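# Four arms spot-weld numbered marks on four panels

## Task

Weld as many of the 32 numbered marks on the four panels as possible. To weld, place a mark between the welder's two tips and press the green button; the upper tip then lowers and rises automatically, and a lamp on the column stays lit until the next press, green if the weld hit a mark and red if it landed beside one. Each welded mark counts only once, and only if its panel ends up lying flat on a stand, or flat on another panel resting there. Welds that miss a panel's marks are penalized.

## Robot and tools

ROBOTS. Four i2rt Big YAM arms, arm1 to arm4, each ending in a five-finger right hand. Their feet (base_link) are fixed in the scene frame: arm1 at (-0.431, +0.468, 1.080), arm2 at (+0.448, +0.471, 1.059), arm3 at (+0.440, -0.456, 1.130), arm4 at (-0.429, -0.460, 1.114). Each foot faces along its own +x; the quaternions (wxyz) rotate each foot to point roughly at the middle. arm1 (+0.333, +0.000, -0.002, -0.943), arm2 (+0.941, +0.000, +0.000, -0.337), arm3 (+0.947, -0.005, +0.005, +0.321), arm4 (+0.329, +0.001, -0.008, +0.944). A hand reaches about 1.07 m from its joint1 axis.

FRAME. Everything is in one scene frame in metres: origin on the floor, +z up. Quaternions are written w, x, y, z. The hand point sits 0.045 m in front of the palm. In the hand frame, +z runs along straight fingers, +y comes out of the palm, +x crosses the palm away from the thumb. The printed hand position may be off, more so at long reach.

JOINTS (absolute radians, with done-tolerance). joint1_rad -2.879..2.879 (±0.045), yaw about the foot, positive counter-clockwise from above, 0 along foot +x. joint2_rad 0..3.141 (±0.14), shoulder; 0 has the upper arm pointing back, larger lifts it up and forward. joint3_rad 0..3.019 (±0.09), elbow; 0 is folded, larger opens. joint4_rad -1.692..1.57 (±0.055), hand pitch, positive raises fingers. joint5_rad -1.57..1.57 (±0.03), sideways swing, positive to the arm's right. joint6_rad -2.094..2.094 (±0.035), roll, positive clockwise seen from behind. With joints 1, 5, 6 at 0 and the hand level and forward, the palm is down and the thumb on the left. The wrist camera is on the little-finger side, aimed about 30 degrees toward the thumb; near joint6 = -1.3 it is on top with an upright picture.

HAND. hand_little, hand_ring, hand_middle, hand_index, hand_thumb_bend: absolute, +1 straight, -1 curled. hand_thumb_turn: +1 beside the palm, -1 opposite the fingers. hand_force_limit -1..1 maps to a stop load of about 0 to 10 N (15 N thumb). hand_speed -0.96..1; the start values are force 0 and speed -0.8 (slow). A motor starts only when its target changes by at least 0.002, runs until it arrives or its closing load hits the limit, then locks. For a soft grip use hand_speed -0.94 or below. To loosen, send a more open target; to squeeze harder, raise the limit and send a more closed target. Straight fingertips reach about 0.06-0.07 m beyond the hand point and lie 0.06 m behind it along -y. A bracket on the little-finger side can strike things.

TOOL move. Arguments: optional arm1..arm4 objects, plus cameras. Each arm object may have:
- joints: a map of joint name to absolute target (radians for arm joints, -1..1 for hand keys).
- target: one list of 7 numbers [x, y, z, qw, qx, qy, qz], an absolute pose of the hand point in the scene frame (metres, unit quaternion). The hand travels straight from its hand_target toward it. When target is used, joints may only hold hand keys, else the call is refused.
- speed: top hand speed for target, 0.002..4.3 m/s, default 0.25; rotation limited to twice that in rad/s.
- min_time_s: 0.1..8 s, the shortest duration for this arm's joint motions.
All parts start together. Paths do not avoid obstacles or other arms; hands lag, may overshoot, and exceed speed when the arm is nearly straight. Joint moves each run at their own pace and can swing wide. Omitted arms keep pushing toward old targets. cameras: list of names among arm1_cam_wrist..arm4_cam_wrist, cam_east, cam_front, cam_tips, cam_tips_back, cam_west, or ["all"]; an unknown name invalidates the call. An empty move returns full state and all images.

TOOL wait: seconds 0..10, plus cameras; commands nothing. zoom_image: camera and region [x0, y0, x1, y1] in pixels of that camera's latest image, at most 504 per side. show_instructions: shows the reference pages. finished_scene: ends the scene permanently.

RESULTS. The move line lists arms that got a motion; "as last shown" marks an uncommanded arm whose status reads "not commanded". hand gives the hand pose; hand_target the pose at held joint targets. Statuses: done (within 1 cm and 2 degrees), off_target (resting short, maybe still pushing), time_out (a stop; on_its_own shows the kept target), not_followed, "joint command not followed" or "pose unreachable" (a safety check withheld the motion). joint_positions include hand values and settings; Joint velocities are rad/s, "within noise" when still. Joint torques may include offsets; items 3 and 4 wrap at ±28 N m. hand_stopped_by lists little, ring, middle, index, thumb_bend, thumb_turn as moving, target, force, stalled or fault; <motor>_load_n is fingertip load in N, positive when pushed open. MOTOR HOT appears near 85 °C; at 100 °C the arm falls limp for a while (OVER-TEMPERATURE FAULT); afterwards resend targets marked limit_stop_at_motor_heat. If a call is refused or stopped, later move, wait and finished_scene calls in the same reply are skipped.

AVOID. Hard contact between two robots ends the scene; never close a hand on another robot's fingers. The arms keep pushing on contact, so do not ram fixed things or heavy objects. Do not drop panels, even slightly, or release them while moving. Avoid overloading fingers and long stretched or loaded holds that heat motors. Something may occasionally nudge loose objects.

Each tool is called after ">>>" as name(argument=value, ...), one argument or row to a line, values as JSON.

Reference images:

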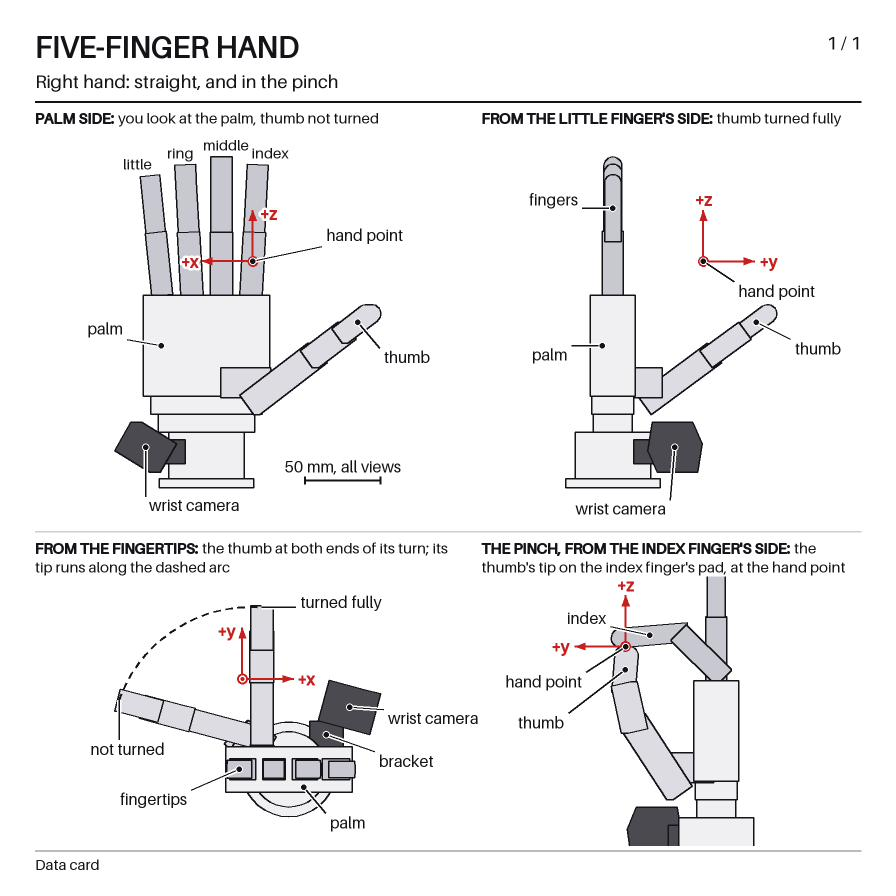

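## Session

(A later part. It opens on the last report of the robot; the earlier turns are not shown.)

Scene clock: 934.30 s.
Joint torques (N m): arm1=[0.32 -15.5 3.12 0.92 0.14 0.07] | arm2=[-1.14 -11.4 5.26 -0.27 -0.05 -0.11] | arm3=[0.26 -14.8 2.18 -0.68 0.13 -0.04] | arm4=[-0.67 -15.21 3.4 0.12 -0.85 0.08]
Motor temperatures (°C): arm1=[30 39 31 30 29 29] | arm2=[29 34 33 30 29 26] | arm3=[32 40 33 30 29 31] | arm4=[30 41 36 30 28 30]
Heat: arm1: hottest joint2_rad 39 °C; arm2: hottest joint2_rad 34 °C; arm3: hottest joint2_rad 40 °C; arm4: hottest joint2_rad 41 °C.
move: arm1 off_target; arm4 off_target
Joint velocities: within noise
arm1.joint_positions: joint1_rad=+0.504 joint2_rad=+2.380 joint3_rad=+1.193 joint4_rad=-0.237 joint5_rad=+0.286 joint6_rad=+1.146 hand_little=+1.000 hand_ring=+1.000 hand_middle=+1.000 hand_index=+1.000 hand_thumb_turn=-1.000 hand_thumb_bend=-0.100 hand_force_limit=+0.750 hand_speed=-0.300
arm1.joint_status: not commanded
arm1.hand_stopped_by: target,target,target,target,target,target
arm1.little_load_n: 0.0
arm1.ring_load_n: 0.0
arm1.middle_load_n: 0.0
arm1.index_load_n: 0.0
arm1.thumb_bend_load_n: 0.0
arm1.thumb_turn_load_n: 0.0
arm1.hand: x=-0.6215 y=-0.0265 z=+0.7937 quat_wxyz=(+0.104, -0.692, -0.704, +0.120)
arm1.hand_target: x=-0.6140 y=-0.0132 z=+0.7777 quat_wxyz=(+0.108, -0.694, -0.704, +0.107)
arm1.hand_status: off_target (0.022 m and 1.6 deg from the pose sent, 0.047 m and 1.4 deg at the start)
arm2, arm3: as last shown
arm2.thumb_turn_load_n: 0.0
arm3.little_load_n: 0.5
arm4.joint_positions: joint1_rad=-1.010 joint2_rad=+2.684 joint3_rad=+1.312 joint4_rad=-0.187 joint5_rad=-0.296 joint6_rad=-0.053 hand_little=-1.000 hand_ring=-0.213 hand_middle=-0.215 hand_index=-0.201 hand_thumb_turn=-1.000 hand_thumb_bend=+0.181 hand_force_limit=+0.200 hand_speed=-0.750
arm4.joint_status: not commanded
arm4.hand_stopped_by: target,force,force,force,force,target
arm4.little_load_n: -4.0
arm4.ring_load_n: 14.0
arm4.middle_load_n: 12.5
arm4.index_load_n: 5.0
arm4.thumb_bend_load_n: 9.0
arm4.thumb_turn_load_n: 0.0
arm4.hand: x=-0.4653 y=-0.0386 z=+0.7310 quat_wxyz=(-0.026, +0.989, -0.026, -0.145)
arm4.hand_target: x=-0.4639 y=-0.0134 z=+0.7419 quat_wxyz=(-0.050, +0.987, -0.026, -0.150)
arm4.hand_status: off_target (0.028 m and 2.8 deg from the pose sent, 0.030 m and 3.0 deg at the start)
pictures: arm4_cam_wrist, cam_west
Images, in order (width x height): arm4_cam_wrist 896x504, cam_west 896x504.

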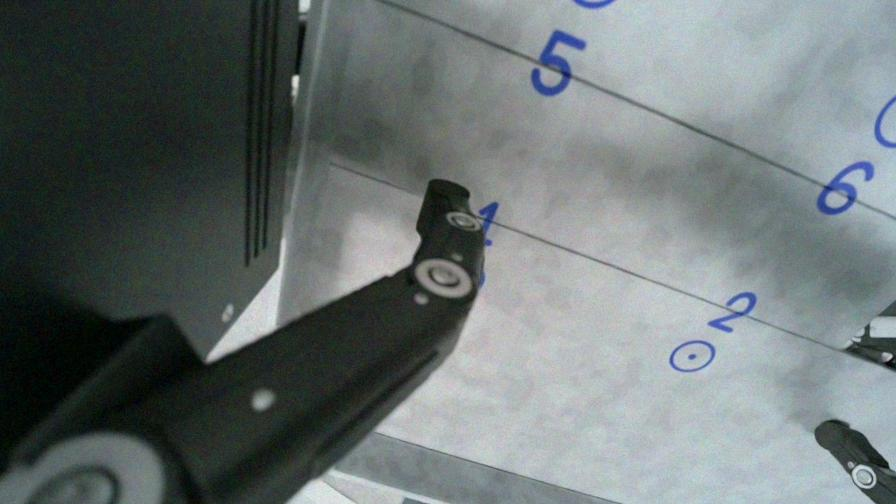

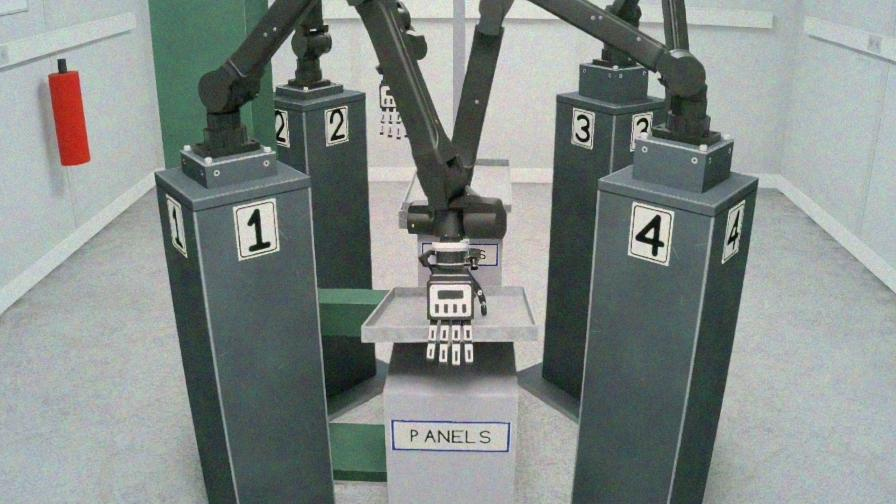

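>>> move(
  arm1={"joints": {"hand_thumb_bend": -0.98, "hand_speed": -0.7, "hand_force_limit": 0.75}},
  cameras=["cam_west", "arm4_cam_wrist"],
)

Scene clock: 936.90 s.
Joint torques (N m): arm1=[0.32 -15.44 3.14 0.81 0.14 -0.1] | arm2=[-1.08 -11.22 5.3 -0.32 -0.06 -0.12] | arm3=[1.03 -15.79 2.03 -0.65 0.13 -0.07] | arm4=[-0.73 -15.21 3.41 0.08 -0.81 0.09]
Motor temperatures (°C): arm1=[30 39 31 30 29 29] | arm2=[29 34 33 30 29 26] | arm3=[32 39 33 30 29 31] | arm4=[30 41 36 30 28 30]
Heat: arm1: hottest joint2_rad 39 °C; arm2: hottest joint2_rad 34 °C; arm3: hottest joint2_rad 39 °C; arm4: hottest joint2_rad 41 °C.
move: arm1 off_target
Joint velocities: within noise
arm1.joint_positions: joint1_rad=+0.504 joint2_rad=+2.380 joint3_rad=+1.193 joint4_rad=-0.233 joint5_rad=+0.287 joint6_rad=+1.163 hand_little=+1.000 hand_ring=+1.000 hand_middle=+1.000 hand_index=+1.000 hand_thumb_turn=-1.000 hand_thumb_bend=-0.916 hand_force_limit=+0.750 hand_speed=-0.700
arm1.joint_status: hand_thumb_bend off_target (ended at -0.916, target -0.980); the others done
arm1.hand_stopped_by: target,target,target,target,force,target
arm1.little_load_n: 0.0
arm1.ring_load_n: 0.0
arm1.middle_load_n: 0.0
arm1.index_load_n: 0.0
arm1.thumb_bend_load_n: 13.5
arm1.thumb_turn_load_n: 2.0
arm1.hand: x=-0.6226 y=-0.0285 z=+0.7941 quat_wxyz=(+0.102, -0.698, -0.698, +0.123)
arm1.hand_target: x=-0.6141 y=-0.0132 z=+0.7777 quat_wxyz=(+0.108, -0.694, -0.704, +0.107)
arm1.hand_status: not commanded
arm2.joint_positions: joint1_rad=-1.591 joint2_rad=+1.663 joint3_rad=+0.854 joint4_rad=-0.761 joint5_rad=+0.001 joint6_rad=+0.859 hand_little=+1.000 hand_ring=+1.000 hand_middle=+1.000 hand_index=+1.000 hand_thumb_turn=-1.000 hand_thumb_bend=-0.300 hand_force_limit=+0.850 hand_speed=-0.500
arm2.joint_status: not commanded
arm2.hand_stopped_by: target,target,target,target,target,target
arm2.little_load_n: 0.0
arm2.ring_load_n: 0.0
arm2.middle_load_n: 0.0
arm2.index_load_n: 0.0
arm2.thumb_bend_load_n: 0.0
arm2.thumb_turn_load_n: 0.0
arm2.hand: x=+0.2552 y=+0.1461 z=+1.0151 quat_wxyz=(+0.001, -0.706, -0.708, +0.000)
arm2.hand_target: x=+0.2544 y=+0.1498 z=+1.0189 quat_wxyz=(+0.000, -0.706, -0.708, +0.000)
arm2.hand_status: not commanded
arm3, arm4: as last shown
arm3.little_load_n: 0.0
arm4.joint_positions: joint1_rad=-1.010 joint2_rad=+2.684 joint3_rad=+1.312 joint4_rad=-0.186 joint5_rad=-0.296 joint6_rad=-0.054 hand_little=-1.000 hand_ring=-0.213 hand_middle=-0.215 hand_index=-0.201 hand_thumb_turn=-1.000 hand_thumb_bend=+0.181 hand_force_limit=+0.200 hand_speed=-0.750
arm4.index_load_n: 4.5
arm4.hand: x=-0.4653 y=-0.0383 z=+0.7310 quat_wxyz=(-0.027, +0.989, -0.026, -0.145)
pictures: arm4_cam_wrist, cam_west
Images, in order (width x height): arm4_cam_wrist 896x504, cam_west 896x504.

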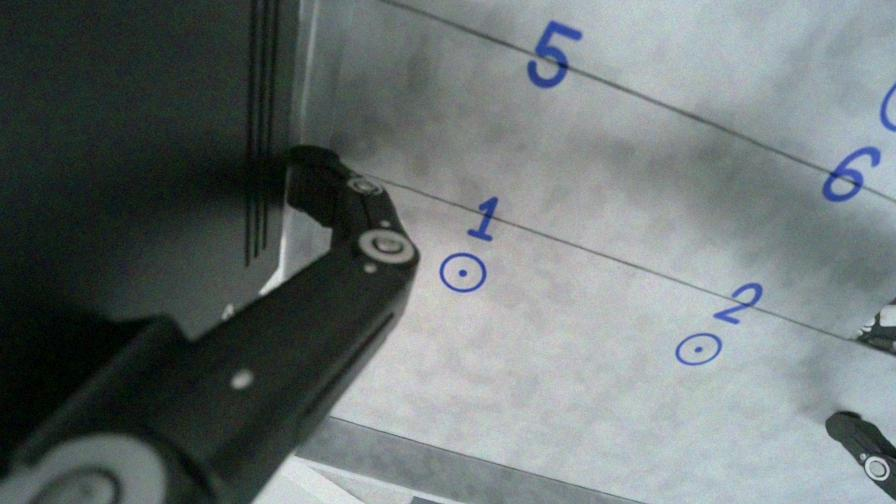

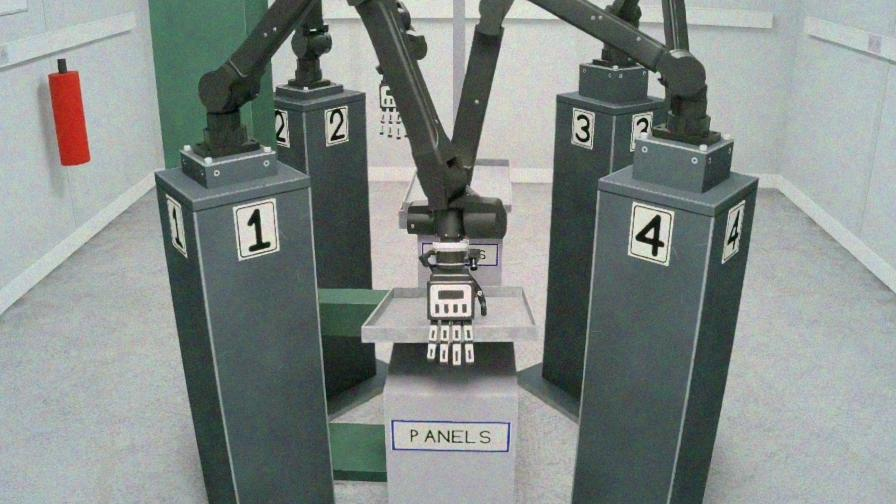

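>>> move(
  arm1={"target": [-0.616, -0.016, 0.797, -0.1083, 0.6941, 0.7037, -0.1068], "speed": 0.06},
  arm4={"joints": {"hand_ring": 1, "hand_middle": 1, "hand_index": 1, "hand_thumb_bend": 1, "hand_speed": -0.3}},
  cameras=["arm1_cam_wrist", "arm4_cam_wrist", "cam_west", "cam_tips"],
)

Scene clock: 938.73 s.
Joint torques (N m): arm1=[0.21 -18.02 3.26 0.32 0.17 -0.14] | arm2=[-1.08 -11.52 5.23 -0.25 -0.06 -0.13] | arm3=[0.5 -14.92 2.1 -0.58 0.11 -0.06] | arm4=[-0.62 -15.03 2.88 0.34 -0.25 0.09]
Motor temperatures (°C): arm1=[30 39 31 30 29 29] | arm2=[29 34 33 30 29 26] | arm3=[32 39 33 30 29 31] | arm4=[30 41 36 30 28 30]
Heat: arm1: hottest joint2_rad 39 °C; arm2: hottest joint2_rad 34 °C; arm3: hottest joint2_rad 39 °C; arm4: hottest joint2_rad 41 °C.
move: arm1 done; arm4 done
Joint velocities: within noise
arm1.joint_positions: joint1_rad=+0.504 joint2_rad=+2.369 joint3_rad=+1.182 joint4_rad=-0.256 joint5_rad=+0.285 joint6_rad=+1.164 hand_little=+1.000 hand_ring=+1.000 hand_middle=+1.000 hand_index=+1.000 hand_thumb_turn=-1.000 hand_thumb_bend=-0.919 hand_force_limit=+0.750 hand_speed=-0.700
arm1.joint_status: not commanded
arm1.hand_stopped_by: target,target,target,target,force,target
arm1.little_load_n: 0.0
arm1.ring_load_n: 0.0
arm1.middle_load_n: 0.0
arm1.index_load_n: 0.0
arm1.thumb_bend_load_n: 1.0
arm1.thumb_turn_load_n: 0.0
arm1.hand: x=-0.6192 y=-0.0211 z=+0.7969 quat_wxyz=(+0.106, -0.698, -0.699, +0.113)
arm1.hand_target: x=-0.6160 y=-0.0160 z=+0.7969 quat_wxyz=(+0.108, -0.694, -0.704, +0.107)
arm1.hand_status: done (0.006 m and 1.0 deg from the pose sent, 0.014 m and 2.1 deg at the start)
arm2: as last shown
arm3.joint_positions: joint1_rad=+2.704 joint2_rad=+2.344 joint3_rad=+1.147 joint4_rad=-0.377 joint5_rad=+0.008 joint6_rad=-0.062 hand_little=-1.000 hand_ring=-1.000 hand_middle=-1.000 hand_index=+1.000 hand_thumb_turn=+1.000 hand_thumb_bend=+1.000 hand_force_limit=+0.750 hand_speed=+0.000
arm3.joint_status: not commanded
arm3.hand_stopped_by: target,target,target,target,target,target
arm3.little_load_n: 0.0
arm3.ring_load_n: 0.0
arm3.middle_load_n: 0.0
arm3.index_load_n: 0.0
arm3.thumb_bend_load_n: -0.5
arm3.thumb_turn_load_n: 0.0
arm3.hand: x=+0.0416 y=-0.5720 z=+0.8644 quat_wxyz=(-0.001, +0.603, +0.798, -0.003)
arm3.hand_target: x=+0.0446 y=-0.5750 z=+0.8699 quat_wxyz=(+0.000, +0.598, +0.802, +0.000)
arm3.hand_status: not commanded
arm4.joint_positions: joint1_rad=-1.011 joint2_rad=+2.680 joint3_rad=+1.320 joint4_rad=-0.193 joint5_rad=-0.310 joint6_rad=-0.054 hand_little=-1.000 hand_ring=+1.000 hand_middle=+1.000 hand_index=+1.000 hand_thumb_turn=-1.000 hand_thumb_bend=+1.000 hand_force_limit=+0.200 hand_speed=-0.300
arm4.joint_status: all done
arm4.hand_stopped_by: target,target,target,target,target,target
arm4.little_load_n: 0.0
arm4.ring_load_n: -1.0
arm4.middle_load_n: 0.0
arm4.index_load_n: 0.0
arm4.thumb_bend_load_n: 0.0
arm4.thumb_turn_load_n: 0.0
arm4.hand: x=-0.4667 y=-0.0334 z=+0.7342 quat_wxyz=(-0.030, +0.988, -0.026, -0.152)
arm4.hand_target: x=-0.4638 y=-0.0134 z=+0.7419 quat_wxyz=(-0.050, +0.987, -0.026, -0.149)
arm4.hand_status: not commanded
pictures: arm1_cam_wrist, arm4_cam_wrist, cam_tips, cam_west
Images, in order (width x height): arm1_cam_wrist 896x504, arm4_cam_wrist 896x504, cam_tips 896x504, cam_west 896x504.

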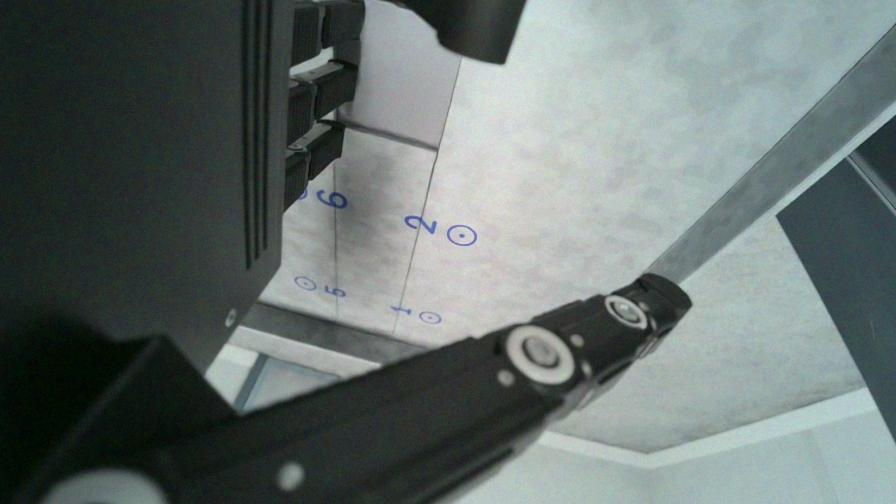

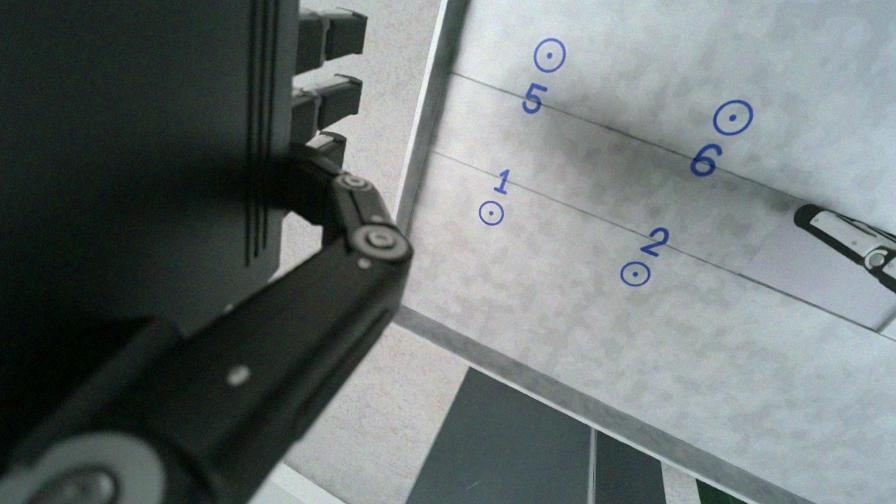

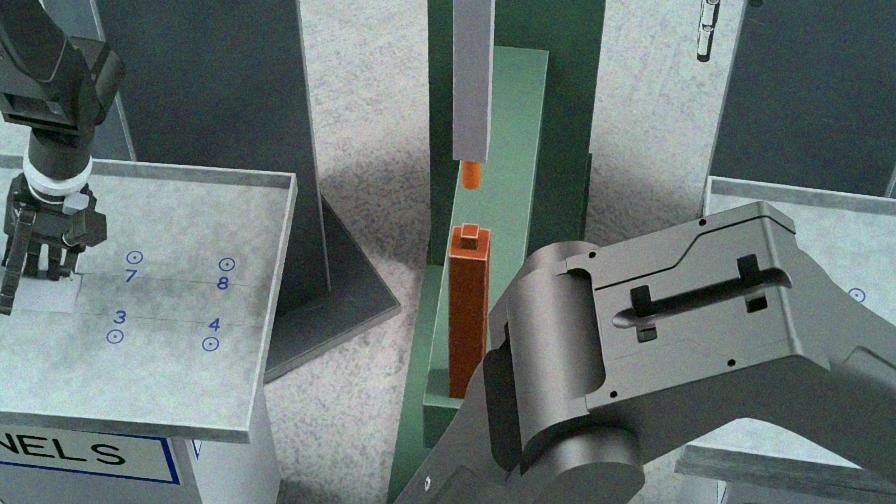

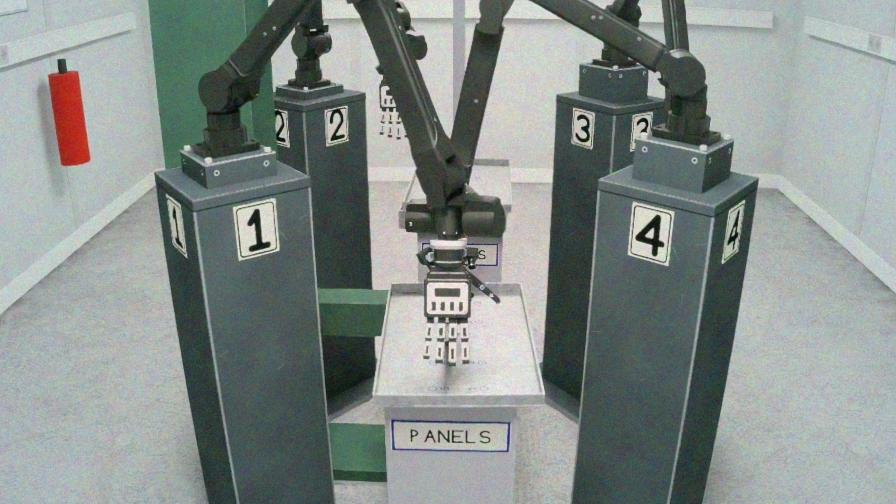

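>>> move(
  arm1={"target": [-0.63, 0.0, 0.95, -0.0756, 0.6982, 0.7079, -0.0746], "speed": 0.25},
  arm4={"target": [-0.431, -0.0205, 0.85, -0.05, 0.9872, -0.0259, -0.1495], "speed": 0.15},
  cameras=["arm1_cam_wrist", "arm4_cam_wrist", "cam_west", "cam_tips", "cam_east", "cam_front"],
)

Scene clock: 940.47 s.
Joint torques (N m): arm1=[-0.38 -14.92 5.46 0.32 0.06 -0.2] | arm2=[-1.08 -11.52 5.26 -0.29 -0.03 -0.11] | arm3=[0.21 -14.97 2.3 -0.73 0.11 -0.05] | arm4=[-1.26 -14.45 2.7 -0.25 -0.39 -0.08]
Motor temperatures (°C): arm1=[30 39 31 30 29 29] | arm2=[29 34 33 30 29 26] | arm3=[32 39 33 30 29 31] | arm4=[30 41 36 30 28 30]
Heat: arm1: hottest joint2_rad 39 °C; arm2: hottest joint2_rad 34 °C; arm3: hottest joint2_rad 39 °C; arm4: hottest joint2_rad 41 °C.
move: arm1 off_target; arm4 done
Joint velocities: within noise
arm1.joint_positions: joint1_rad=+0.439 joint2_rad=+1.998 joint3_rad=+1.120 joint4_rad=-0.570 joint5_rad=+0.195 joint6_rad=+1.104 hand_little=+1.000 hand_ring=+1.000 hand_middle=+1.000 hand_index=+1.000 hand_thumb_turn=-1.000 hand_thumb_bend=-0.919 hand_force_limit=+0.750 hand_speed=-0.700
arm1.joint_status: not commanded
arm1.hand_stopped_by: target,target,target,target,force,target
arm1.little_load_n: 0.0
arm1.ring_load_n: 0.0
arm1.middle_load_n: 0.0
arm1.index_load_n: 0.5
arm1.thumb_bend_load_n: 1.0
arm1.thumb_turn_load_n: 0.0
arm1.hand: x=-0.6320 y=-0.0112 z=+0.9587 quat_wxyz=(+0.071, -0.702, -0.703, +0.089)
arm1.hand_target: x=-0.6299 y=-0.0001 z=+0.9503 quat_wxyz=(+0.075, -0.698, -0.708, +0.075)
arm1.hand_status: off_target (0.014 m and 1.9 deg from the pose sent, 0.155 m and 5.7 deg at the start)
arm2, arm3: as last shown
arm2.thumb_bend_load_n: -0.5
arm2.thumb_turn_load_n: 0.5
arm3.thumb_bend_load_n: 0.0
arm4.joint_positions: joint1_rad=-1.074 joint2_rad=+2.407 joint3_rad=+1.189 joint4_rad=-0.321 joint5_rad=-0.310 joint6_rad=-0.108 hand_little=-1.000 hand_ring=+1.000 hand_middle=+1.000 hand_index=+1.000 hand_thumb_turn=-1.000 hand_thumb_bend=+1.000 hand_force_limit=+0.200 hand_speed=-0.300
arm4.joint_status: not commanded
arm4.hand_stopped_by: target,target,target,target,target,target
arm4.little_load_n: 0.0
arm4.ring_load_n: 0.0
arm4.middle_load_n: 0.0
arm4.index_load_n: 0.0
arm4.thumb_bend_load_n: -0.5
arm4.thumb_turn_load_n: 0.0
arm4.hand: x=-0.4353 y=-0.0227 z=+0.8436 quat_wxyz=(-0.045, +0.987, -0.029, -0.149)
arm4.hand_target: x=-0.4310 y=-0.0207 z=+0.8499 quat_wxyz=(-0.050, +0.987, -0.026, -0.149)
arm4.hand_status: done (0.008 m and 0.7 deg from the pose sent, 0.122 m and 2.4 deg at the start)
pictures: arm1_cam_wrist, arm4_cam_wrist, cam_east, cam_front, cam_tips, cam_west
Images, in order (width x height): arm1_cam_wrist 896x504, arm4_cam_wrist 896x504, cam_east 896x504, cam_front 896x504, cam_tips 896x504, cam_west 896x504.

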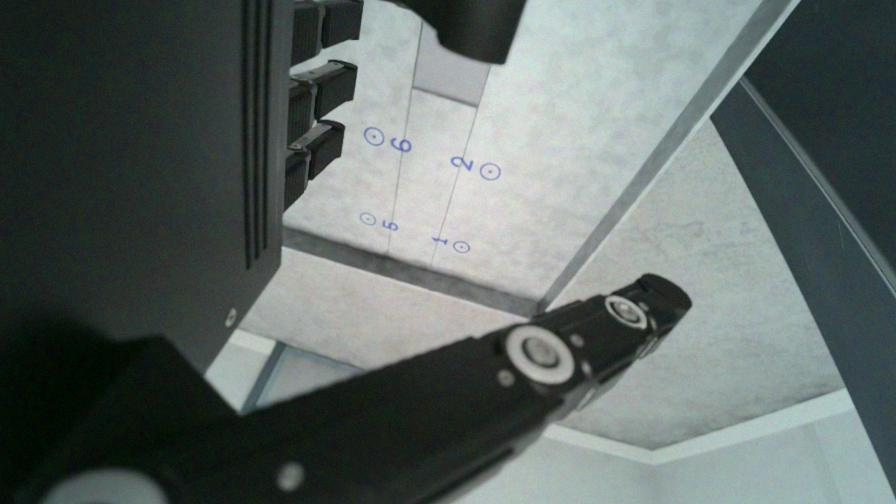

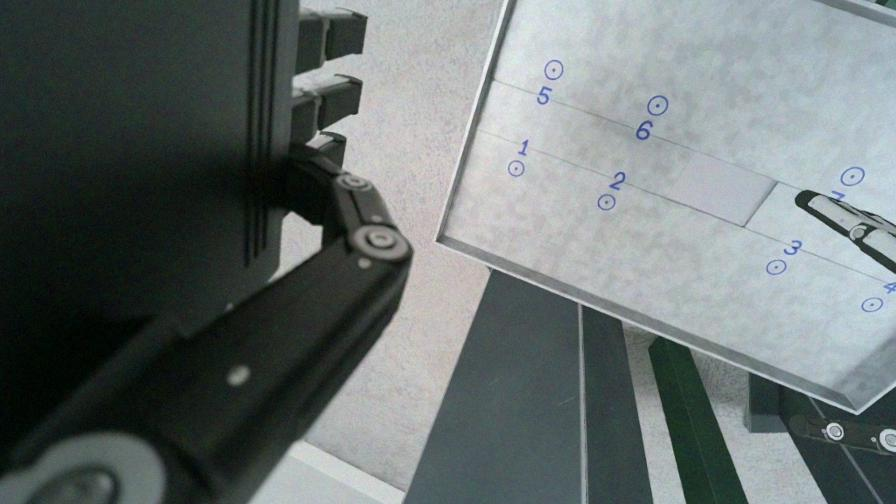

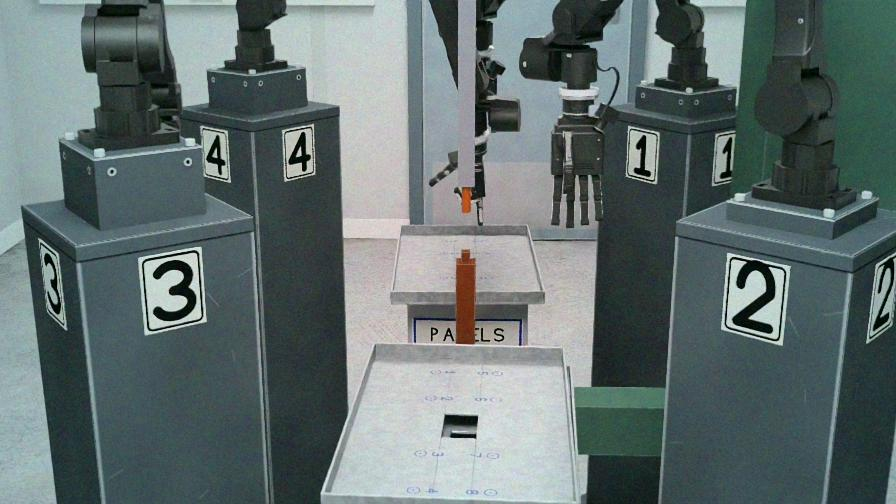

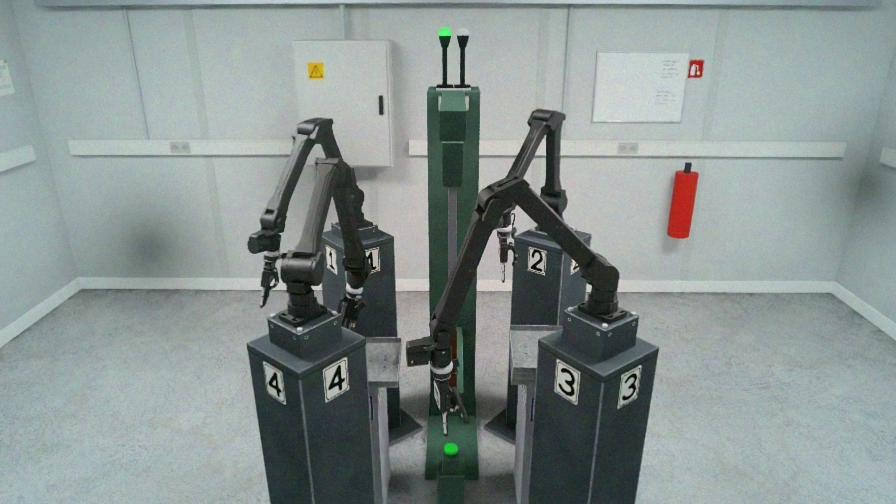

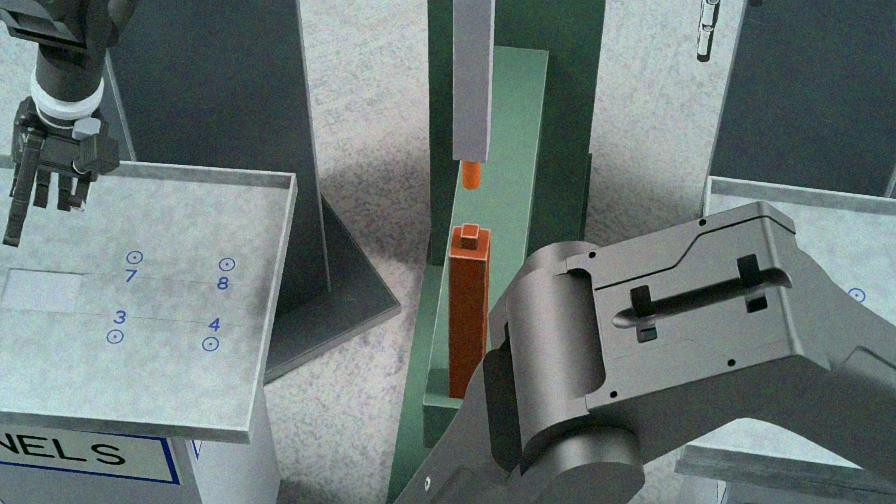

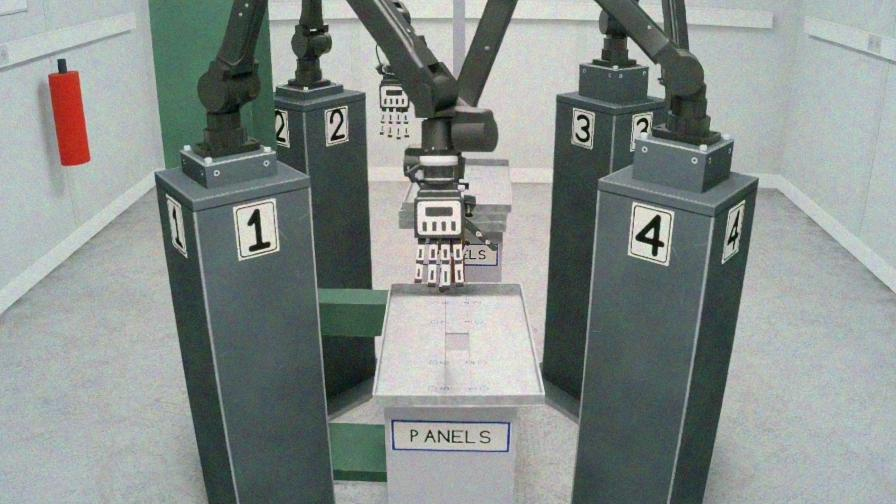

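>>> zoom_image(
  camera="cam_west",
  region=[360, 150, 560, 420],
)

>>> zoom_image(
  camera="cam_front",
  region=[340, 300, 570, 420],
)

>>> zoom_image(
  camera="cam_east",
  region=[300, 210, 620, 504],
)

Scaled by 1.867.

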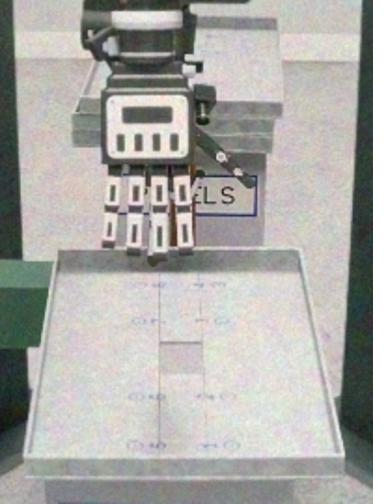

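Scaled by 2.191.

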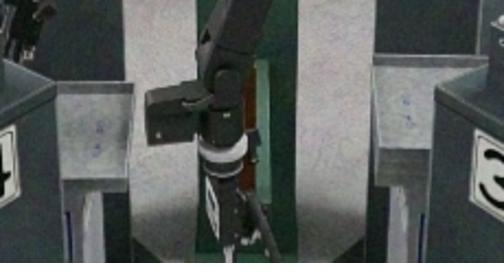

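Scaled by 1.575.

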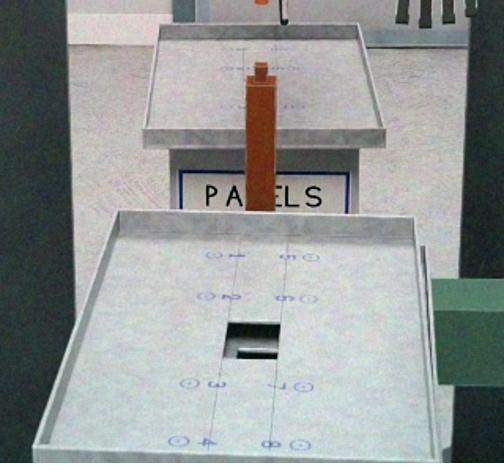

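>>> finished_scene(
  scene=1,
)

The scene is finished: the task was done.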